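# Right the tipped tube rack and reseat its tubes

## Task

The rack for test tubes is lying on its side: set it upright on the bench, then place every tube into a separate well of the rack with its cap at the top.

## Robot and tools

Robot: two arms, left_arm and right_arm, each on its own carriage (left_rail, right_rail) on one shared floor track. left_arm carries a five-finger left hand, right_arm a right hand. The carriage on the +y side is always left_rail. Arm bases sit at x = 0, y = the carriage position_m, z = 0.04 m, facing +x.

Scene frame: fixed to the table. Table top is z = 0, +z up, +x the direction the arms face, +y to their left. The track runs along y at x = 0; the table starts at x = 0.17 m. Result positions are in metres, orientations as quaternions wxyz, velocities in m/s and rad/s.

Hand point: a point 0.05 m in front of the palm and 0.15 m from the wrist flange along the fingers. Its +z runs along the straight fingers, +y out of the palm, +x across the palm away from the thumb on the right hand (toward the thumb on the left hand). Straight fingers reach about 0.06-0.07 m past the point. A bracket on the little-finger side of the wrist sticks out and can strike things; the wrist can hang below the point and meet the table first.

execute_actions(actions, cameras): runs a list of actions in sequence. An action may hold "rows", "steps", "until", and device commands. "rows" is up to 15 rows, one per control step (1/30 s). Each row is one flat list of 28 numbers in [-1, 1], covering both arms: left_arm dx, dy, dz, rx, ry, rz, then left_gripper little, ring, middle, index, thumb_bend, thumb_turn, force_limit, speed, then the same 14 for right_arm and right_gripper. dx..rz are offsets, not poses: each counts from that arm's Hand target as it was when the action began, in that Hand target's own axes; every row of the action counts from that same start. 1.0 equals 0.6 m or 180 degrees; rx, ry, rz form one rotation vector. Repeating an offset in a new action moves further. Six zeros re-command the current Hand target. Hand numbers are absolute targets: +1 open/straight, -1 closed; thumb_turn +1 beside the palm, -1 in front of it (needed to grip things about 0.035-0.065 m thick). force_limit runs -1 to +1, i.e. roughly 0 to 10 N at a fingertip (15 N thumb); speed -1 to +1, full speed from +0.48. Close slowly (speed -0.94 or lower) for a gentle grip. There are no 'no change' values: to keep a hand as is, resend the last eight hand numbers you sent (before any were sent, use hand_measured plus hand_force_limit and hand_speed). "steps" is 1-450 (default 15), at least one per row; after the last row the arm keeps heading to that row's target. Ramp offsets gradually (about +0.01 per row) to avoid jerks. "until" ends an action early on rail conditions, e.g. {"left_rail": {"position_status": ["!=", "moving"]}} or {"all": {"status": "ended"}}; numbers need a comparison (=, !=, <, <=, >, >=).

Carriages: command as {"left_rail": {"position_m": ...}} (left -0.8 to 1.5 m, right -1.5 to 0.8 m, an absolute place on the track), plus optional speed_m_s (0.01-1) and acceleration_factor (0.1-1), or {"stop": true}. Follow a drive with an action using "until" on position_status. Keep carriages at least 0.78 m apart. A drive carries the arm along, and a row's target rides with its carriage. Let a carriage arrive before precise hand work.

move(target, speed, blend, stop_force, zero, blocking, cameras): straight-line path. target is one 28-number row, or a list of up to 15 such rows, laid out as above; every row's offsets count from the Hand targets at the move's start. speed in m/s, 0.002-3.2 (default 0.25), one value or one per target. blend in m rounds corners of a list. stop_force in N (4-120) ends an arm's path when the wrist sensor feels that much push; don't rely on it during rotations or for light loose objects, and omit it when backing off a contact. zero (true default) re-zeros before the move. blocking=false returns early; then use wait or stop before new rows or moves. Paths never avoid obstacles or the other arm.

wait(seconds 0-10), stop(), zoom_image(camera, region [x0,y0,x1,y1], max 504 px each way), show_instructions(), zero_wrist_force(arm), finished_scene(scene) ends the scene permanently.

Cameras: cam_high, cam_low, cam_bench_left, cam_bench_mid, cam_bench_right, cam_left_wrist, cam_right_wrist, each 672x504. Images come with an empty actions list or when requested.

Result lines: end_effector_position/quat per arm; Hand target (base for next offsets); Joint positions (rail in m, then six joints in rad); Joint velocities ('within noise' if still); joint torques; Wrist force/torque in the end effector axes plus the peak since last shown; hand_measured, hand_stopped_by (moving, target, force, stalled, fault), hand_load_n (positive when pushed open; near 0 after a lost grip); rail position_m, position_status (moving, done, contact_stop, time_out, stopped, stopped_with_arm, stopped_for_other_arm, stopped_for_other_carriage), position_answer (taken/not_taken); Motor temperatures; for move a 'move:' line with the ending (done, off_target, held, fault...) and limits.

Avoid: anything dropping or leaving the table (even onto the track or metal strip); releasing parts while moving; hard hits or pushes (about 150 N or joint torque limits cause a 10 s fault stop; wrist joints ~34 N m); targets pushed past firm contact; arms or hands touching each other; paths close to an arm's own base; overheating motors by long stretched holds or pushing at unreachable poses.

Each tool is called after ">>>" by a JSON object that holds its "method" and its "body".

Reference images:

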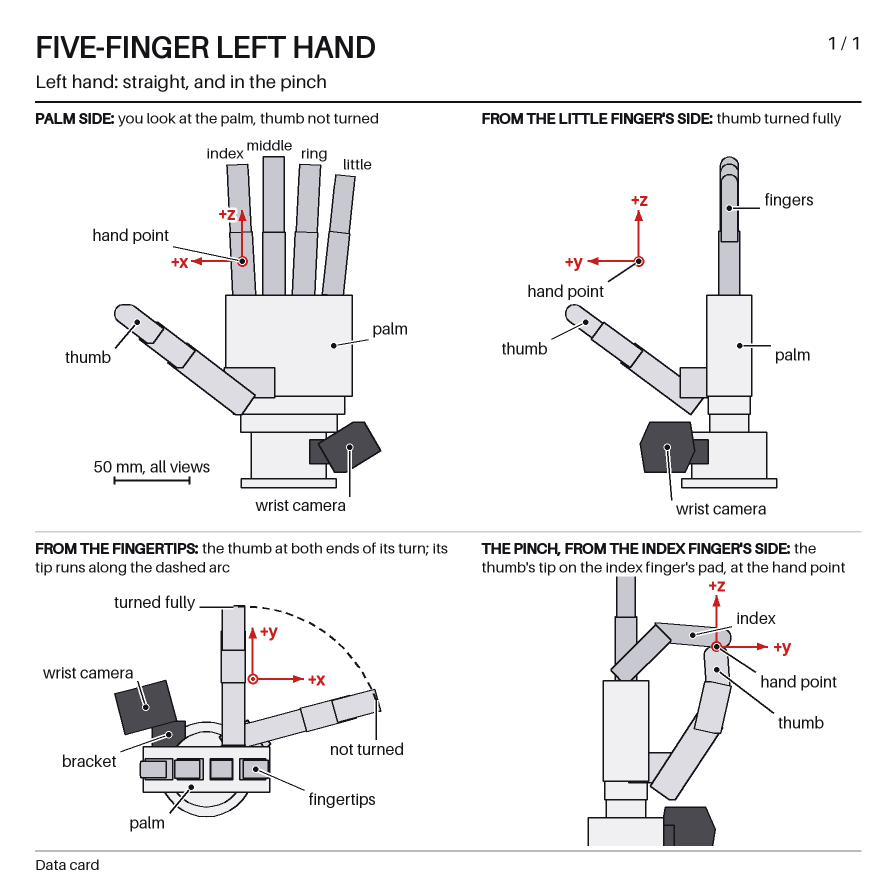

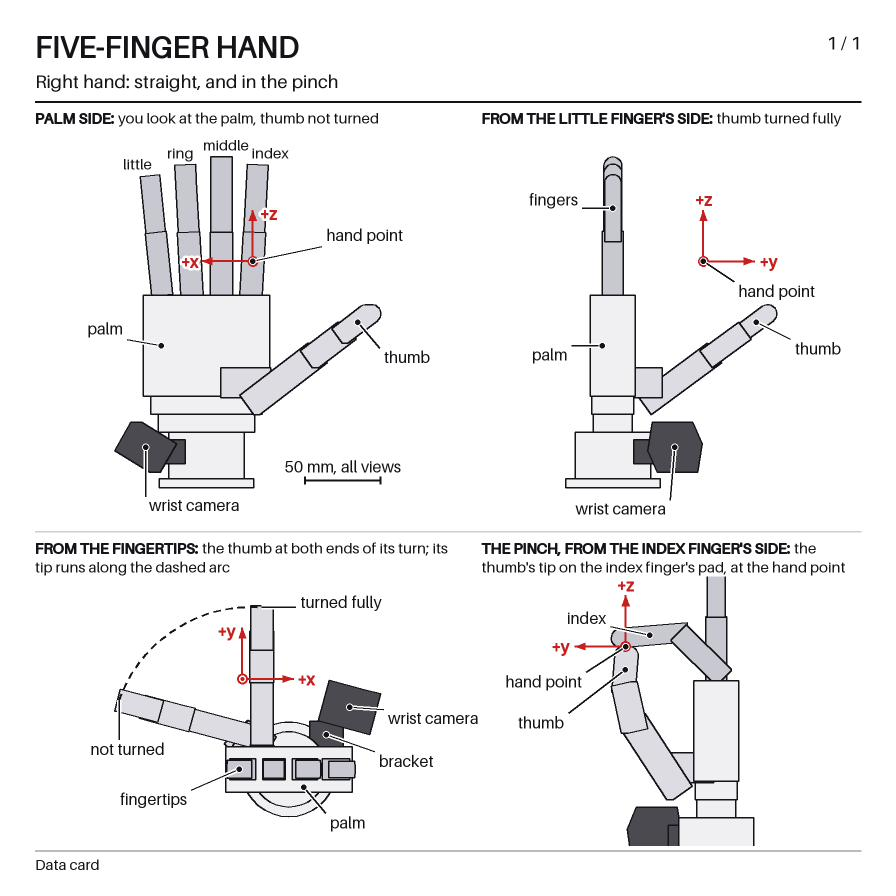

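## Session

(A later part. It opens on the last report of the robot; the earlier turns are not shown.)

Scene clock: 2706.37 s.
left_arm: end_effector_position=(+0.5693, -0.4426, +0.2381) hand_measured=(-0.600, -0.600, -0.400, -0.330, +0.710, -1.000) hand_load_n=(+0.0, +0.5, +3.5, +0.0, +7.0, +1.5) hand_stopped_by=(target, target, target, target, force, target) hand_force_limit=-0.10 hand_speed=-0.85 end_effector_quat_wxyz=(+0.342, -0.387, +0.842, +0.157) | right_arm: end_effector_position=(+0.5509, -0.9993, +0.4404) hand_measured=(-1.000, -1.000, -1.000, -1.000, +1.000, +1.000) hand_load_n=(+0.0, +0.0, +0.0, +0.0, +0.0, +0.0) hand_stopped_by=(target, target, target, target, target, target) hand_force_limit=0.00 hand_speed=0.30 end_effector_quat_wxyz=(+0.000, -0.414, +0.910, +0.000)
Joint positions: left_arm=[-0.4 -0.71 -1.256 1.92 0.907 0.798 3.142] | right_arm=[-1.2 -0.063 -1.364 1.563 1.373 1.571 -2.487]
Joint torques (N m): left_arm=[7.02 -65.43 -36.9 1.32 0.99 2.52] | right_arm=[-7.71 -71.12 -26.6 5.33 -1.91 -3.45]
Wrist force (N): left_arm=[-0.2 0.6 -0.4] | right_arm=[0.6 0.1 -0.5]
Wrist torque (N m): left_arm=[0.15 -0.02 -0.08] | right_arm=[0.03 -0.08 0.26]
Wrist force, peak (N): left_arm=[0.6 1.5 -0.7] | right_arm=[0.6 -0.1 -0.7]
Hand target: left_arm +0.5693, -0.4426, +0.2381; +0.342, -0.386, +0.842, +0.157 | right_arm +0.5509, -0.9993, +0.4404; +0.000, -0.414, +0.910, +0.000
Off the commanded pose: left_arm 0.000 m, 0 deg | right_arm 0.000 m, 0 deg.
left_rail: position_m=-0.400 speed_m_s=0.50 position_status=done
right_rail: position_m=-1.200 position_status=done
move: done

>>> {"method": "move", "body": {"target": [[-0.0882,-0.2303,-0.0158,0.164,-0.068,0.0693,-0.6,-0.6,-0.4,-0.33,-0.2,-1,-0.1,-0.85,0,0,0,0,0,0,-1,-1,-1,-1,1,1,0,0.3],[-0.2797,-0.3438,-0.151,0.2404,-0.2405,0.1016,-0.6,-0.6,-0.4,-0.33,-0.2,-1,-0.1,-0.85,0,0,0,0,0,0,-1,-1,-1,-1,1,1,0,0.3]], "speed": 0.25, "cameras": ["cam_bench_mid","cam_left_wrist"]}}

Scene clock: 2721.93 s.
left_arm: end_effector_position=(+0.7629, -0.5339, +0.4200) hand_measured=(-0.600, -0.600, -0.400, -0.330, +0.710, -1.000) hand_load_n=(+0.0, +0.5, +3.5, +0.0, +7.5, +1.5) hand_stopped_by=(target, target, target, target, force, target) hand_force_limit=-0.10 hand_speed=-0.85 end_effector_quat_wxyz=(+0.707, -0.021, +0.707, +0.022) | right_arm: end_effector_position=(+0.5509, -0.9993, +0.4404) hand_measured=(-1.000, -1.000, -1.000, -1.000, +1.000, +1.000) hand_load_n=(+0.0, +0.0, +0.0, +0.0, +0.0, +0.0) hand_stopped_by=(target, target, target, target, target, target) hand_force_limit=0.00 hand_speed=0.30 end_effector_quat_wxyz=(+0.000, -0.414, +0.910, +0.000)
Joint positions: left_arm=[-0.4 -0.725 -1.561 2.039 -0.479 0.784 4.714] | right_arm=[-1.2 -0.063 -1.364 1.563 1.373 1.571 -2.487]
Joint torques (N m): left_arm=[8.18 -51.73 -27.71 -4.44 2.18 2.33] | right_arm=[-6.61 -70.07 -27.95 4.67 -1.72 -3.7]
Wrist force (N): left_arm=[-0.7 0.3 -0.4] | right_arm=[0.1 -0.3 -0.4]
Wrist torque (N m): left_arm=[0.08 -0.02 -0.17] | right_arm=[-0.03 -0.01 0.22]
Wrist force, peak (N): left_arm=[0.3 1.4 -0.9] | right_arm=[0.4 -0.4 -0.7]
Hand target: left_arm +0.7629, -0.5339, +0.4201; +0.707, -0.021, +0.707, +0.022 | right_arm +0.5509, -0.9993, +0.4404; +0.000, -0.414, +0.910, +0.000
Off the commanded pose: left_arm 0.000 m, 0 deg | right_arm 0.000 m, 0 deg.
left_rail: position_m=-0.400 speed_m_s=0.50 position_status=done
right_rail: position_m=-1.200 position_status=done
move: done
camera_calibration:
cam_left_wrist: T_world_to_cam=[[0.00848309, -0.955671, -0.294314, -0.390728], [-0.513181, 0.248449, -0.821534, 0.87252], [0.858238, 0.158006, -0.488325, -0.25167], [0, 0, 0, 1]] pos_world=[0.667069, -0.550419, 0.478911]
Images, in order (width x height): cam_bench_mid 672x504, cam_left_wrist 672x504.

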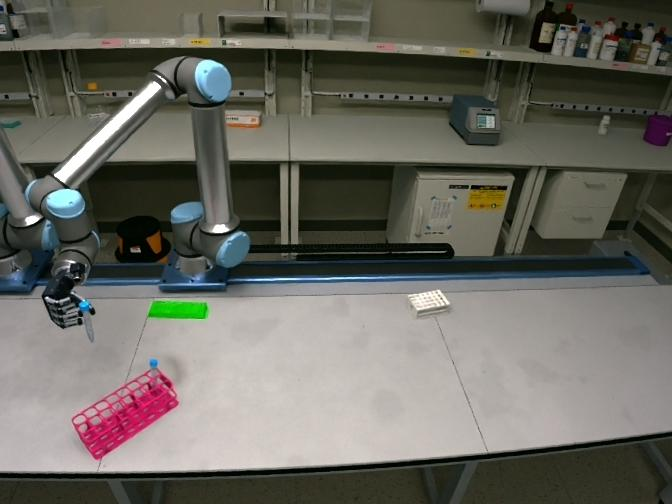

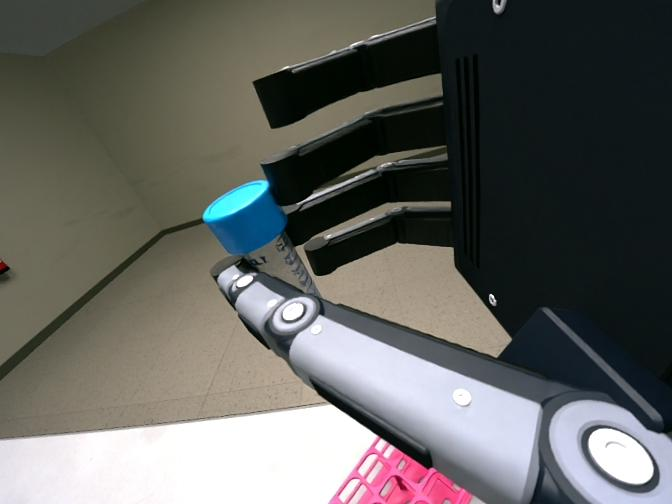

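>>> {"method": "move", "body": {"target": [0.35,-0.0177,-0.0262,0.0208,0.0216,0.0308,-0.6,-0.6,-0.4,-0.33,-0.2,-1,-0.1,-0.85,-0.3513,-0.0213,0.1667,0,0,0,-1,-1,-1,-1,1,1,0,0.3], "speed": 0.2, "cameras": ["cam_bench_mid","cam_right_wrist","cam_left_wrist"]}}

Scene clock: 2743.37 s.
left_arm: end_effector_position=(+0.7480, -0.5452, +0.2101) hand_measured=(-0.600, -0.600, -0.400, -0.330, +0.710, -1.000) hand_load_n=(+0.0, +0.5, +3.5, +0.0, +7.5, +1.5) hand_stopped_by=(target, target, target, target, force, target) hand_force_limit=-0.10 hand_speed=-0.85 end_effector_quat_wxyz=(+0.681, +0.035, +0.731, +0.033) | right_arm: end_effector_position=(+0.6990, -0.8491, +0.3402) hand_measured=(-1.000, -1.000, -1.000, -1.000, +1.000, +1.000) hand_load_n=(+0.0, +0.0, +0.0, +0.0, -0.5, +0.0) hand_stopped_by=(target, target, target, target, target, target) hand_force_limit=0.00 hand_speed=0.30 end_effector_quat_wxyz=(+0.000, -0.414, +0.910, +0.000)
Joint positions: left_arm=[-0.4 -0.744 -1.33 2.216 -0.791 0.829 4.744] | right_arm=[-1.2 0.153 -1.014 1.25 1.336 1.571 -2.27]
Joint torques (N m): left_arm=[-9.54 -35 -17.71 -3.62 1.91 2.69] | right_arm=[12.52 -72.9 -43.46 6.98 1.58 3.63]
Wrist force (N): left_arm=[-0.6 0.5 -0.2] | right_arm=[0.7 0.1 -0.3]
Wrist torque (N m): left_arm=[0.09 -0.02 -0.17] | right_arm=[-0.03 -0.10 -0.01]
Wrist force, peak (N): left_arm=[-1.9 0.3 -0.3] | right_arm=[1.6 -0.1 -1.2]
Hand target: left_arm +0.7480, -0.5452, +0.2100; +0.681, +0.035, +0.731, +0.033 | right_arm +0.6991, -0.8490, +0.3402; +0.000, -0.414, +0.910, +0.000
Off the commanded pose: left_arm 0.000 m, 0 deg | right_arm 0.000 m, 0 deg.
left_rail: position_m=-0.400 speed_m_s=0.50 position_status=done
right_rail: position_m=-1.200 position_status=done
move: done
camera_calibration:
cam_left_wrist: T_world_to_cam=[[-0.0777646, -0.92227, -0.378644, -0.362732], [-0.551528, 0.356182, -0.754288, 0.7685], [0.830523, 0.150176, -0.536356, -0.313028], [0, 0, 0, 1]] pos_world=[0.655619, -0.561254, 0.27443]
cam_right_wrist: T_world_to_cam=[[-0.89597, 0.443573, -0.0219243, 1.00715], [0.367933, 0.769021, 0.522716, 0.216065], [0.248723, 0.460272, -0.852225, 0.62363], [0, 0, 0, 1]] pos_world=[0.667772, -0.899944, 0.440614]
Images, in order (width x height): cam_bench_mid 672x504, cam_left_wrist 672x504, cam_right_wrist 672x504.

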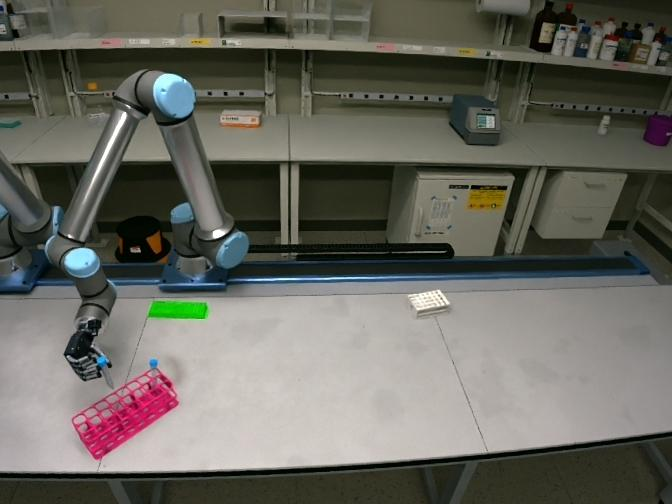

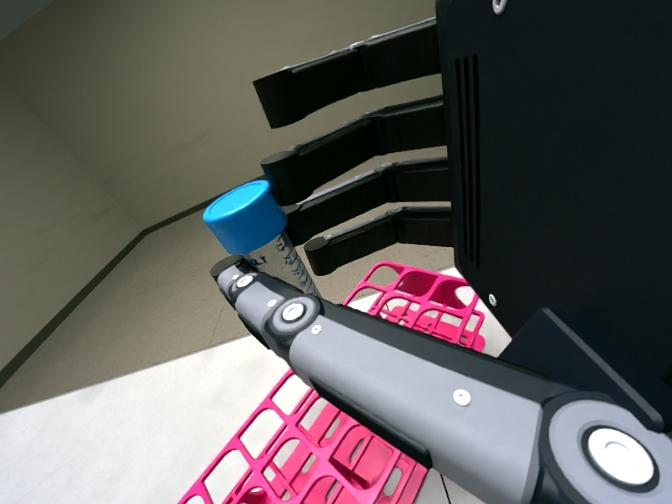

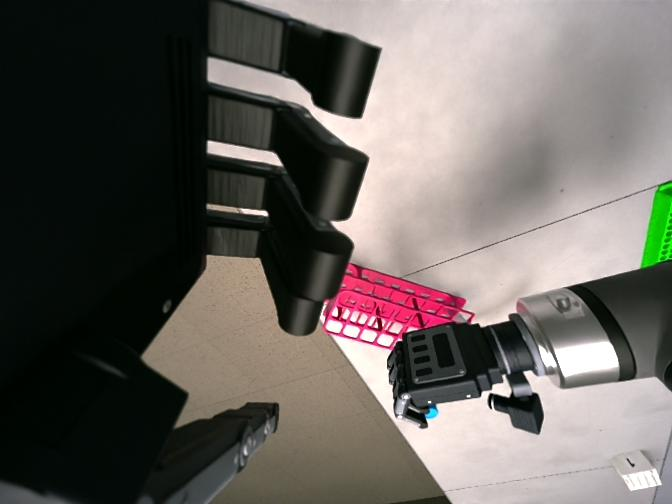

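>>> {"method": "zoom_image", "body": {"camera": "cam_right_wrist", "region": [300, 240, 500, 440]}}

>>> {"method": "zoom_image", "body": {"camera": "cam_bench_mid", "region": [50, 320, 200, 470]}}

Scaled by 2.520 from the camera's 672x504 image, which has a finer 960x720 frame.

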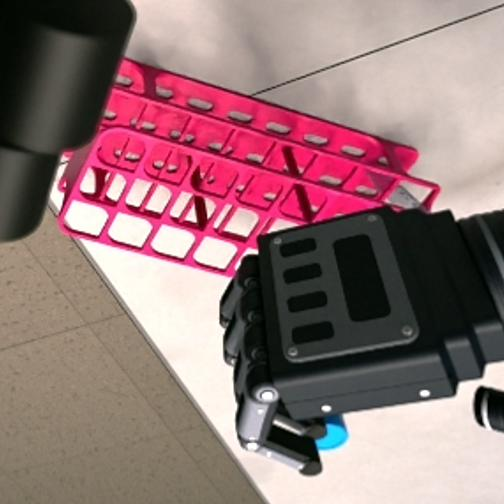

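Scaled by 3.360 from the camera's 672x504 image, which has a finer 960x720 frame.

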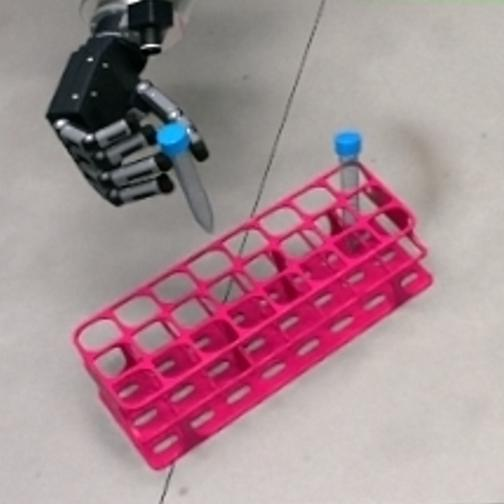

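>>> {"method": "move", "body": {"target": [0.0662,-0.0063,0.0048,0,0,0,-0.6,-0.6,-0.4,-0.33,-0.2,-1,-0.1,-0.85,0,0,0,0,0,0,-1,-1,-1,-1,1,1,0,0.3], "speed": 0.1, "cameras": ["cam_bench_mid","cam_bench_right","cam_high","cam_low"]}}

>>> {"method": "zoom_image", "body": {"camera": "cam_bench_mid", "region": [60, 340, 160, 440]}}

Scene clock: 2780.40 s.
left_arm: end_effector_position=(+0.7481, -0.5452, +0.1701) hand_measured=(-0.600, -0.600, -0.400, -0.330, +0.710, -1.000) hand_load_n=(+0.0, +0.5, +3.5, +0.0, +7.5, +2.0) hand_stopped_by=(target, target, target, target, force, target) hand_force_limit=-0.10 hand_speed=-0.85 end_effector_quat_wxyz=(+0.681, +0.035, +0.731, +0.033) | right_arm: end_effector_position=(+0.6991, -0.8490, +0.3402) hand_measured=(-1.000, -1.000, -1.000, -1.000, +1.000, +1.000) hand_load_n=(+0.0, +0.0, +0.0, +0.0, +0.0, +0.0) hand_stopped_by=(target, target, target, target, target, target) hand_force_limit=0.00 hand_speed=0.30 end_effector_quat_wxyz=(+0.000, -0.414, +0.910, +0.000)
Joint positions: left_arm=[-0.4 -0.744 -1.264 2.235 -0.875 0.83 4.744] | right_arm=[-1.2 0.153 -1.014 1.249 1.336 1.571 -2.27]
Joint torques (N m): left_arm=[8.11 -40.34 -14.71 -4.27 1.99 2.3] | right_arm=[12.34 -76.28 -44.85 7.35 1.48 3.9]
Wrist force (N): left_arm=[-0.4 0.4 -0.2] | right_arm=[0.9 0.0 -0.2]
Wrist torque (N m): left_arm=[0.09 -0.06 -0.15] | right_arm=[-0.04 -0.13 0.00]
Wrist force, peak (N): left_arm=[-1.3 0.5 -0.5] | right_arm=[1.0 -0.1 -0.4]
Hand target: left_arm +0.7481, -0.5452, +0.1700; +0.681, +0.035, +0.731, +0.033 | right_arm +0.6991, -0.8490, +0.3402; +0.000, -0.414, +0.910, +0.000
Off the commanded pose: left_arm 0.000 m, 0 deg | right_arm 0.000 m, 0 deg.
left_rail: position_m=-0.400 speed_m_s=0.50 position_status=done
right_rail: position_m=-1.200 position_status=done
move: done
Images, in order (width x height): cam_high 672x504, cam_low 672x504, cam_bench_mid 672x504, cam_bench_right 672x504.

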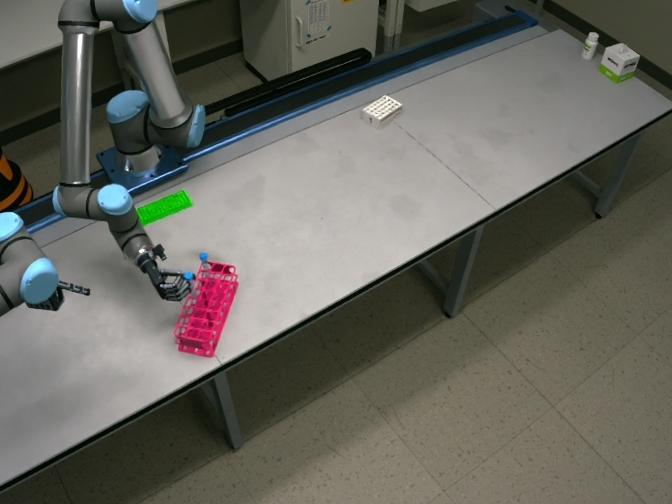

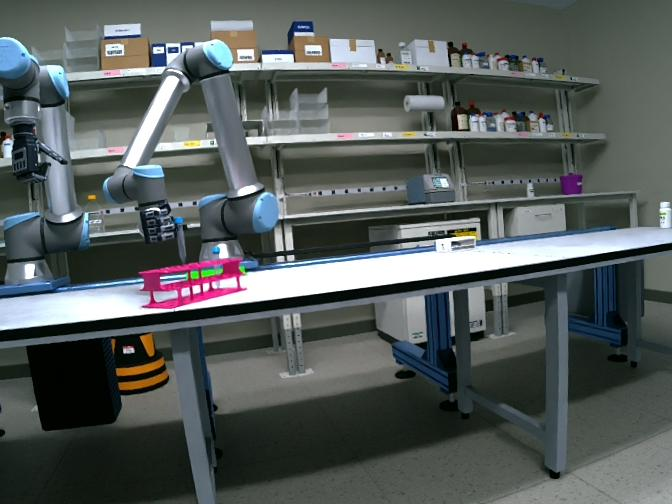

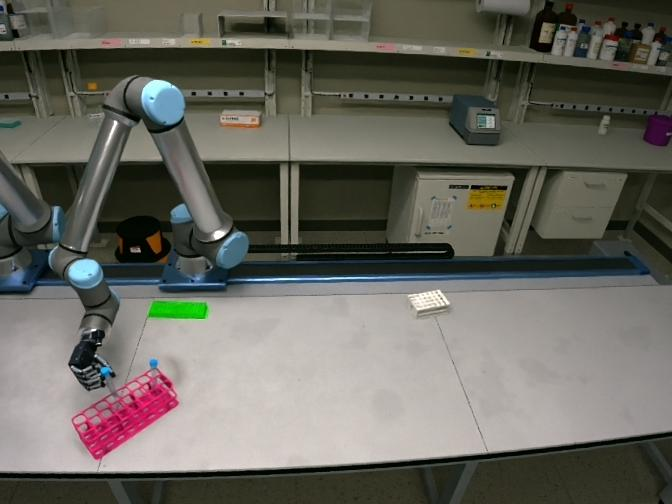

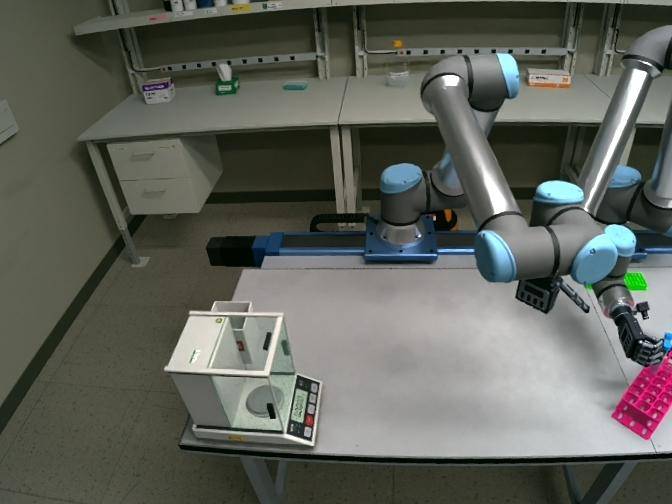

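Scaled by 5.040 from the camera's 672x504 image, which has a finer 960x720 frame.

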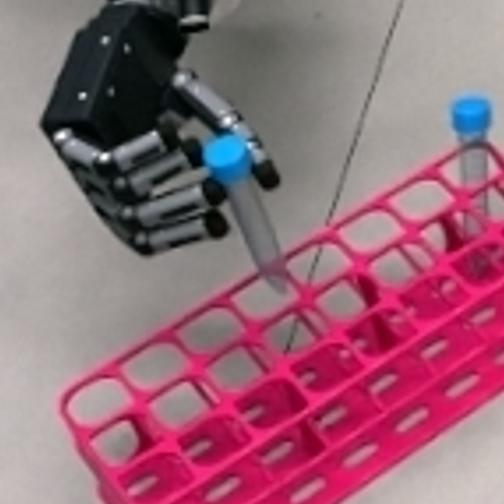

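>>> {"method": "zoom_image", "body": {"camera": "cam_high", "region": [150, 240, 260, 350]}}

>>> {"method": "zoom_image", "body": {"camera": "cam_low", "region": [130, 200, 260, 320]}}

Scaled by 4.582 from the camera's 672x504 image, which has a finer 960x720 frame.

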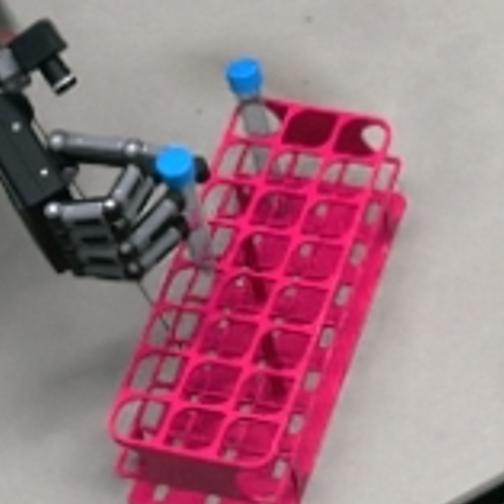

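Scaled by 3.877 from the camera's 672x504 image, which has a finer 960x720 frame.

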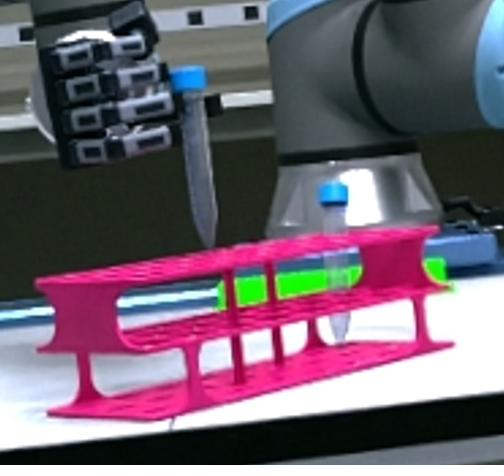

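>>> {"method": "move", "body": {"target": [-0.0019,-0.0174,0.0038,0,0,0,-0.6,-0.6,-0.4,-0.33,-0.2,-1,-0.1,-0.85,0,0,0,0,0,0,-1,-1,-1,-1,1,1,0,0.3], "speed": 0.1, "cameras": ["cam_bench_mid","cam_high"]}}

>>> {"method": "zoom_image", "body": {"camera": "cam_bench_mid", "region": [80, 370, 140, 430]}}

>>> {"method": "zoom_image", "body": {"camera": "cam_high", "region": [170, 260, 230, 320]}}

Scene clock: 2826.80 s.
left_arm: end_effector_position=(+0.7503, -0.5555, +0.1700) hand_measured=(-0.600, -0.600, -0.400, -0.330, +0.710, -1.000) hand_load_n=(+0.0, +0.5, +3.0, +0.0, +7.5, +1.5) hand_stopped_by=(target, target, target, target, force, target) hand_force_limit=-0.10 hand_speed=-0.85 end_effector_quat_wxyz=(+0.681, +0.035, +0.731, +0.033) end_effector_velocity=(+0.001, -0.003, +0.001) end_effector_angular_velocity=(-0.002, -0.002, +0.000) | right_arm: end_effector_position=(+0.6991, -0.8490, +0.3402) hand_measured=(-1.000, -1.000, -1.000, -1.000, +1.000, +1.000) hand_load_n=(+0.5, +0.0, +0.0, +0.0, +0.0, +0.0) hand_stopped_by=(target, target, target, target, target, target) hand_force_limit=0.00 hand_speed=0.30 end_effector_quat_wxyz=(+0.000, -0.414, +0.910, +0.000)
Joint positions: left_arm=[-0.4 -0.756 -1.256 2.222 -0.87 0.818 4.742] | right_arm=[-1.2 0.153 -1.014 1.249 1.336 1.571 -2.27]
Joint velocities: left_arm=[0 -0.002 0.002 -0.005 0.001 -0.002 0] | right_arm=[within noise]
Joint torques (N m): left_arm=[-12.41 -36.73 -35.81 1.05 -1.12 -1.62] | right_arm=[12.27 -74.74 -43.26 7.52 1.94 3.74]
Wrist force (N): left_arm=[-0.6 0.4 -0.2] | right_arm=[0.8 -0.2 -0.3]
Wrist torque (N m): left_arm=[0.09 -0.03 -0.16] | right_arm=[-0.06 -0.11 -0.01]
Wrist force, peak (N): left_arm=[-0.4 0.8 -0.8] | right_arm=[1.0 -0.2 -0.2]
Hand target: left_arm +0.7504, -0.5557, +0.1700; +0.681, +0.035, +0.731, +0.033 | right_arm +0.6991, -0.8490, +0.3402; +0.000, -0.414, +0.910, +0.000
Off the commanded pose: left_arm 0.000 m, 0 deg | right_arm 0.000 m, 0 deg.
left_rail: position_m=-0.400 speed_m_s=0.50 position_status=done
right_rail: position_m=-1.200 position_status=done
move: done
Images, in order (width x height): cam_high 672x504, cam_bench_mid 672x504.

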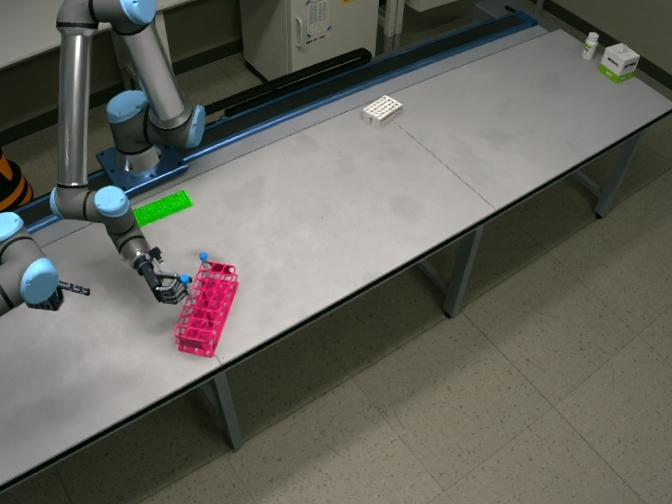

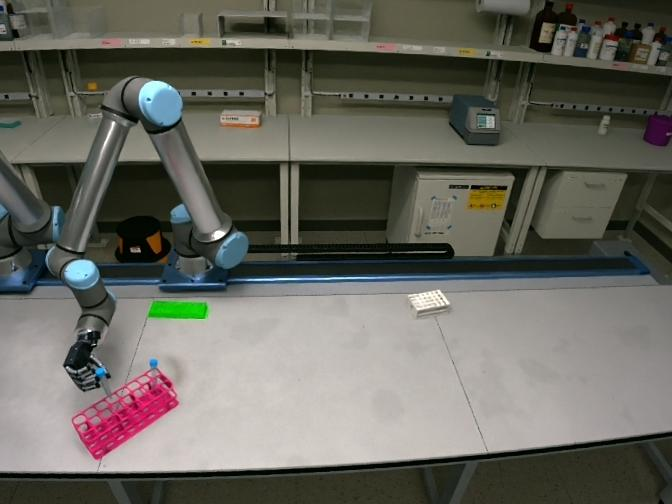

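Scaled by 8.400 from the camera's 672x504 image, which has a finer 960x720 frame.

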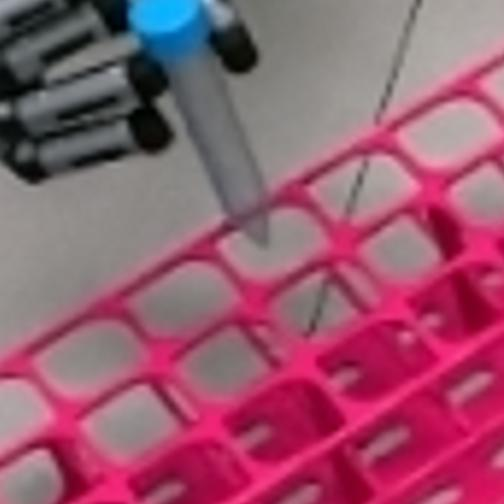

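Scaled by 8.400 from the camera's 672x504 image, which has a finer 960x720 frame.

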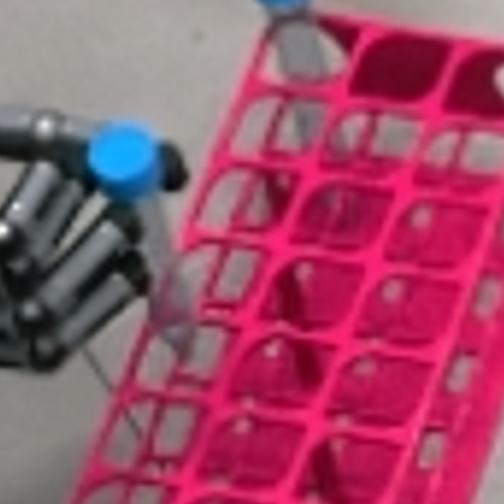

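>>> {"method": "move", "body": {"target": [0.0137,0.001,-0.0038,0,0,0,-0.6,-0.6,-0.4,-0.33,-0.2,-1,-0.1,-0.85,0,0,0,0,0,0,-1,-1,-1,-1,1,1,0,0.3], "speed": 0.05, "stop_force": 8, "cameras": ["cam_bench_mid","cam_high"]}}

>>> {"method": "zoom_image", "body": {"camera": "cam_bench_mid", "region": [80, 370, 140, 430]}}

>>> {"method": "zoom_image", "body": {"camera": "cam_high", "region": [170, 260, 230, 320]}}

Scene clock: 2844.03 s.
left_arm: end_effector_position=(+0.7475, -0.5543, +0.1621) hand_measured=(-0.600, -0.600, -0.400, -0.330, +0.710, -1.000) hand_load_n=(+0.0, +0.5, +3.5, +0.0, +7.0, +1.5) hand_stopped_by=(target, target, target, target, force, target) hand_force_limit=-0.10 hand_speed=-0.85 end_effector_quat_wxyz=(+0.681, +0.035, +0.731, +0.033) | right_arm: end_effector_position=(+0.6991, -0.8490, +0.3402) hand_measured=(-1.000, -1.000, -1.000, -1.000, +1.000, +1.000) hand_load_n=(+0.0, +0.0, +0.0, +0.0, +0.0, +0.0) hand_stopped_by=(target, target, target, target, target, target) hand_force_limit=0.00 hand_speed=0.30 end_effector_quat_wxyz=(+0.000, -0.414, +0.910, +0.000)
Joint positions: left_arm=[-0.4 -0.758 -1.246 2.231 -0.889 0.816 4.742] | right_arm=[-1.2 0.153 -1.014 1.249 1.336 1.571 -2.27]
Joint torques (N m): left_arm=[-16.08 -38.94 -13.92 -4.54 -2.44 1.55] | right_arm=[11.62 -72.05 -43.71 6.8 1.82 3.19]
Wrist force (N): left_arm=[-0.7 0.4 -0.5] | right_arm=[0.4 0.2 -0.2]
Wrist torque (N m): left_arm=[0.11 -0.02 -0.17] | right_arm=[-0.02 -0.07 -0.02]
Wrist force, peak (N): left_arm=[-0.6 0.6 -0.7] | right_arm=[0.8 -0.3 -0.6]
Hand target: left_arm +0.7475, -0.5543, +0.1621; +0.681, +0.035, +0.731, +0.033 | right_arm +0.6991, -0.8490, +0.3402; +0.000, -0.414, +0.910, +0.000
Off the commanded pose: left_arm 0.000 m, 0 deg | right_arm 0.000 m, 0 deg.
left_rail: position_m=-0.400 speed_m_s=0.50 position_status=done
right_rail: position_m=-1.200 position_status=done
move: done
Images, in order (width x height): cam_high 672x504, cam_bench_mid 672x504.

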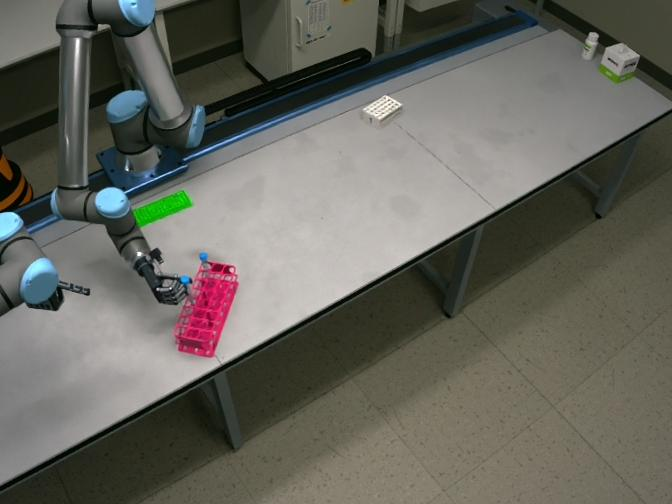

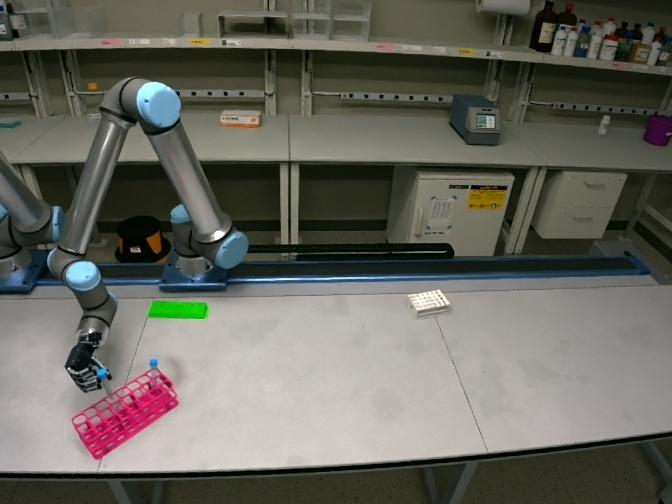

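Scaled by 8.400 from the camera's 672x504 image, which has a finer 960x720 frame.

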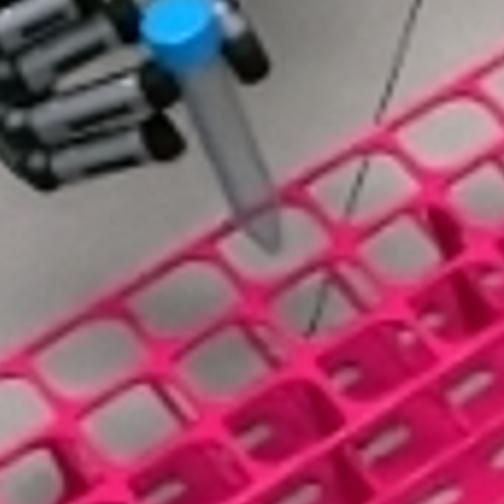

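Scaled by 8.400 from the camera's 672x504 image, which has a finer 960x720 frame.

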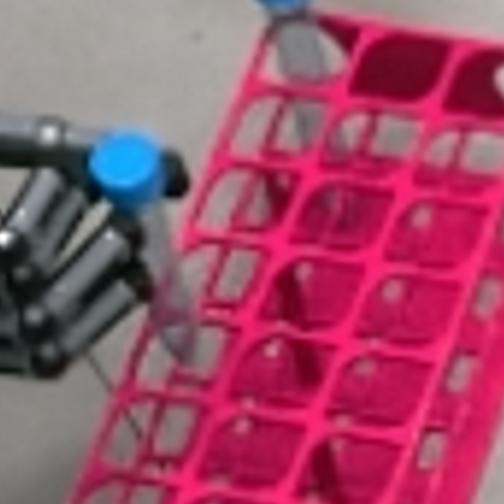

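>>> {"method": "move", "body": {"target": [0.0207,-0.0002,-0.0047,0,0,0,-0.6,-0.6,-0.4,-0.33,-0.2,-1,-0.1,-0.85,0,0,0,0,0,0,-1,-1,-1,-1,1,1,0,0.3], "speed": 0.05, "stop_force": 8, "cameras": ["cam_bench_mid","cam_high","cam_low"]}}

>>> {"method": "zoom_image", "body": {"camera": "cam_bench_mid", "region": [80, 370, 140, 430]}}

>>> {"method": "zoom_image", "body": {"camera": "cam_low", "region": [140, 210, 240, 310]}}

Scene clock: 2856.40 s.
left_arm: end_effector_position=(+0.7438, -0.5532, +0.1499) hand_measured=(-0.600, -0.600, -0.400, -0.330, +0.710, -1.000) hand_load_n=(+0.0, +0.5, +3.5, +0.0, +7.0, +1.5) hand_stopped_by=(target, target, target, target, force, target) hand_force_limit=-0.10 hand_speed=-0.85 end_effector_quat_wxyz=(+0.681, +0.035, +0.731, +0.033) | right_arm: end_effector_position=(+0.6991, -0.8490, +0.3402) hand_measured=(-1.000, -1.000, -1.000, -1.000, +1.000, +1.000) hand_load_n=(+0.0, +0.0, +0.0, +0.0, +0.0, +0.0) hand_stopped_by=(target, target, target, target, target, target) hand_force_limit=0.00 hand_speed=0.30 end_effector_quat_wxyz=(+0.000, -0.414, +0.910, +0.000)
Joint positions: left_arm=[-0.4 -0.761 -1.229 2.243 -0.917 0.812 4.742] | right_arm=[-1.2 0.153 -1.014 1.249 1.336 1.571 -2.27]
Joint torques (N m): left_arm=[-14.2 -40.33 -12.73 -4.04 -2.74 1.94] | right_arm=[12.1 -74.94 -42.87 6.76 1.63 3.84]
Wrist force (N): left_arm=[-0.4 0.5 -0.4] | right_arm=[0.6 -0.2 -0.4]
Wrist torque (N m): left_arm=[0.11 -0.07 -0.15] | right_arm=[-0.05 -0.08 -0.02]
Wrist force, peak (N): left_arm=[-0.9 0.4 -0.7] | right_arm=[1.0 0.0 -0.4]
Hand target: left_arm +0.7438, -0.5532, +0.1499; +0.681, +0.035, +0.731, +0.033 | right_arm +0.6991, -0.8490, +0.3402; +0.000, -0.414, +0.910, +0.000
Off the commanded pose: left_arm 0.000 m, 0 deg | right_arm 0.000 m, 0 deg.
left_rail: position_m=-0.400 speed_m_s=0.50 position_status=done
right_rail: position_m=-1.200 position_status=done
move: done
Images, in order (width x height): cam_high 672x504, cam_low 672x504, cam_bench_mid 672x504.

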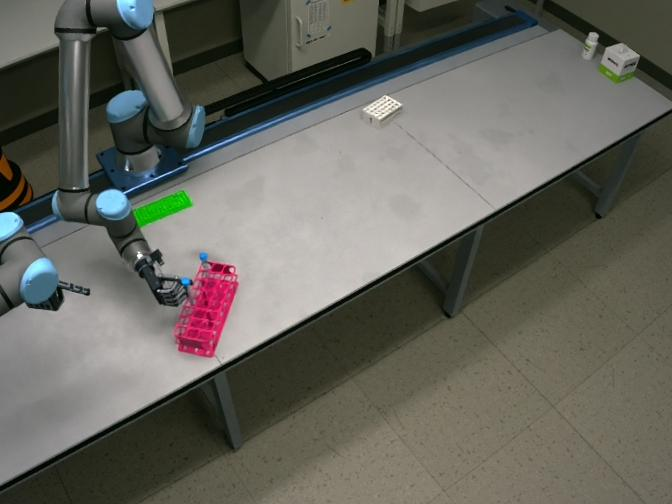

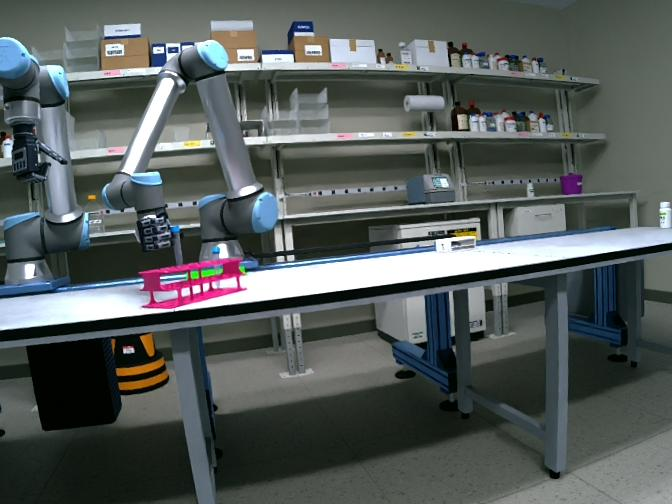

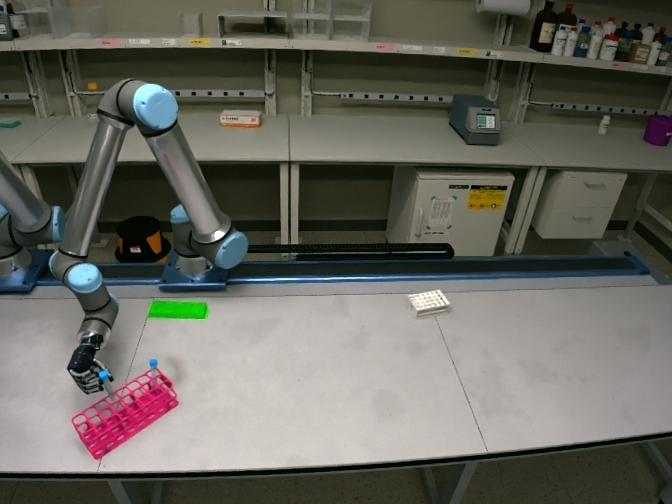

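Scaled by 8.400 from the camera's 672x504 image, which has a finer 960x720 frame.

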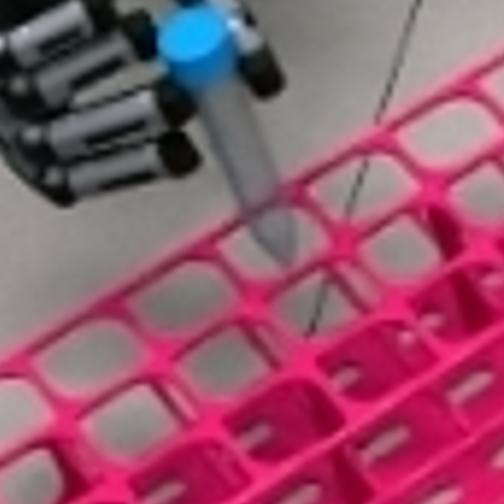

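Scaled by 5.040 from the camera's 672x504 image, which has a finer 960x720 frame.

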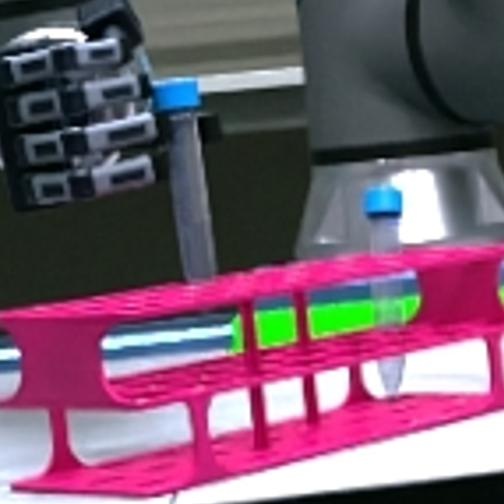

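>>> {"method": "move", "body": {"target": [0.0248,-0.0047,-0.0006,0,0,0,-0.6,-0.6,-0.4,-0.33,-0.2,-1,-0.1,-0.85,0,0,0,0,0,0,-1,-1,-1,-1,1,1,0,0.3], "speed": 0.05, "stop_force": 8, "cameras": ["cam_bench_mid","cam_high","cam_low"]}}

>>> {"method": "zoom_image", "body": {"camera": "cam_bench_mid", "region": [80, 370, 140, 430]}}

>>> {"method": "zoom_image", "body": {"camera": "cam_low", "region": [140, 210, 240, 310]}}

>>> {"method": "zoom_image", "body": {"camera": "cam_high", "region": [170, 260, 230, 320]}}

Scene clock: 2873.37 s.
left_arm: end_effector_position=(+0.7424, -0.5546, +0.1349) hand_measured=(-0.600, -0.600, -0.400, -0.330, +0.710, -1.000) hand_load_n=(+0.0, +0.5, +3.5, +0.0, +7.0, +1.5) hand_stopped_by=(target, target, target, target, force, target) hand_force_limit=-0.10 hand_speed=-0.85 end_effector_quat_wxyz=(+0.681, +0.035, +0.731, +0.033) | right_arm: end_effector_position=(+0.6991, -0.8490, +0.3402) hand_measured=(-1.000, -1.000, -1.000, -1.000, +1.000, +1.000) hand_load_n=(+0.0, +0.0, +0.0, +0.0, +0.0, +0.0) hand_stopped_by=(target, target, target, target, target, target) hand_force_limit=0.00 hand_speed=0.30 end_effector_quat_wxyz=(+0.000, -0.414, +0.910, +0.000)
Joint positions: left_arm=[-0.4 -0.765 -1.203 2.249 -0.949 0.808 4.741] | right_arm=[-1.2 0.153 -1.014 1.249 1.336 1.571 -2.27]
Joint torques (N m): left_arm=[-14.86 -40.13 -11.58 -3.73 -2.42 2.02] | right_arm=[11.92 -76.31 -43.8 7.09 1.52 3.66]
Wrist force (N): left_arm=[-0.6 0.3 -0.5] | right_arm=[0.6 -0.1 -0.5]
Wrist torque (N m): left_arm=[0.09 -0.04 -0.16] | right_arm=[-0.04 -0.07 -0.02]
Wrist force, peak (N): left_arm=[-0.8 0.6 -0.6] | right_arm=[1.0 -0.1 -0.4]
Hand target: left_arm +0.7424, -0.5546, +0.1349; +0.681, +0.035, +0.731, +0.033 | right_arm +0.6991, -0.8490, +0.3402; +0.000, -0.414, +0.910, +0.000
Off the commanded pose: left_arm 0.000 m, 0 deg | right_arm 0.000 m, 0 deg.
left_rail: position_m=-0.400 speed_m_s=0.50 position_status=done
right_rail: position_m=-1.200 position_status=done
move: done
Images, in order (width x height): cam_high 672x504, cam_low 672x504, cam_bench_mid 672x504.

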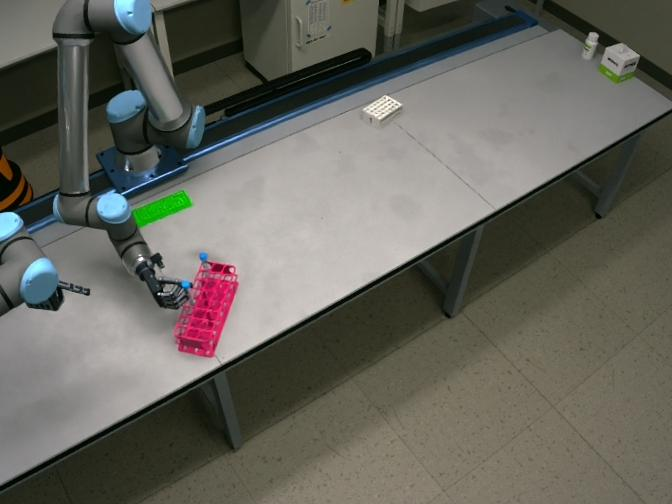

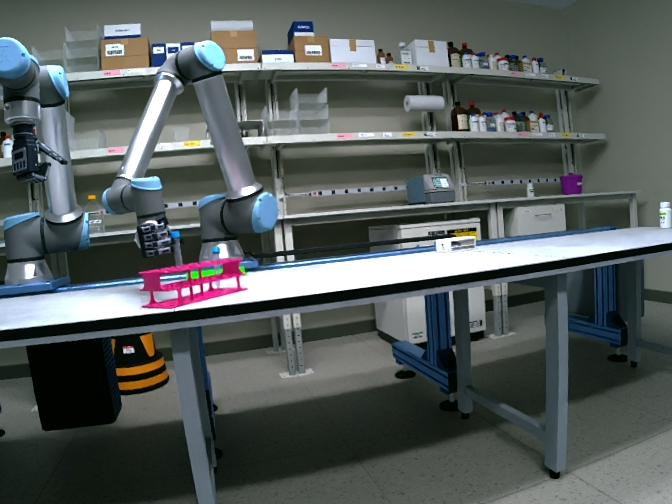

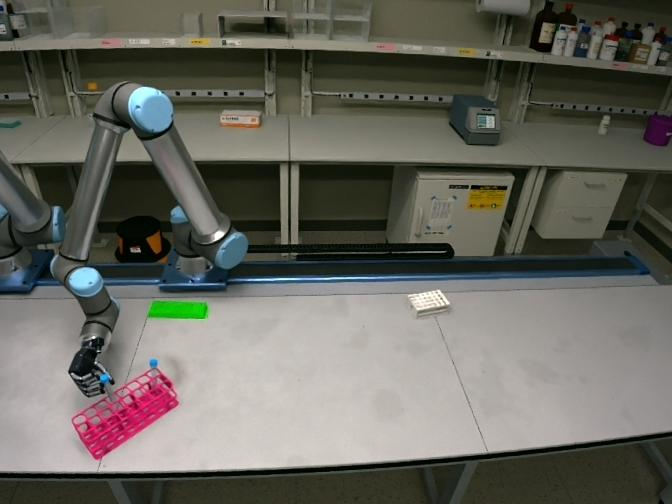

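Scaled by 8.400 from the camera's 672x504 image, which has a finer 960x720 frame.

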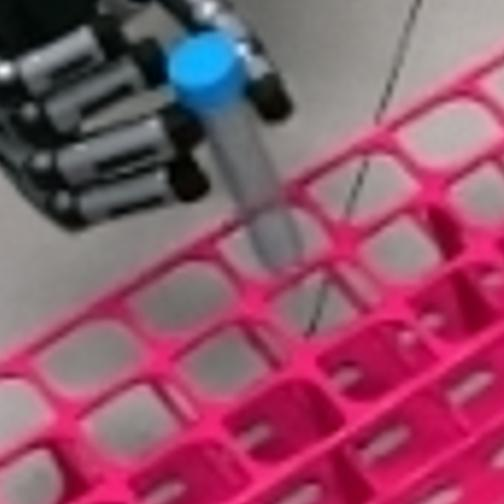

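Scaled by 5.040 from the camera's 672x504 image, which has a finer 960x720 frame.

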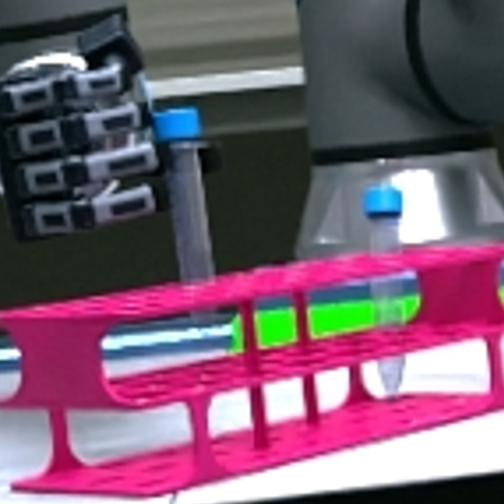

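Scaled by 8.400 from the camera's 672x504 image, which has a finer 960x720 frame.

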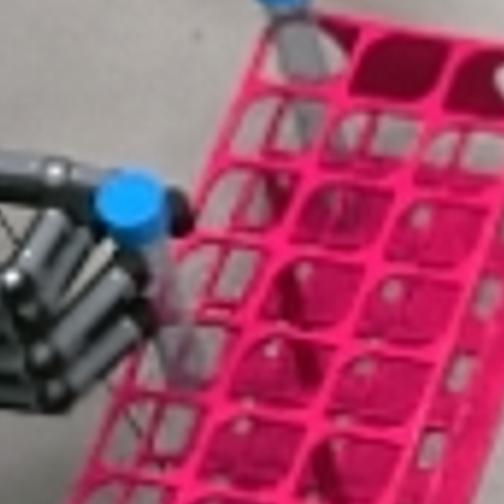

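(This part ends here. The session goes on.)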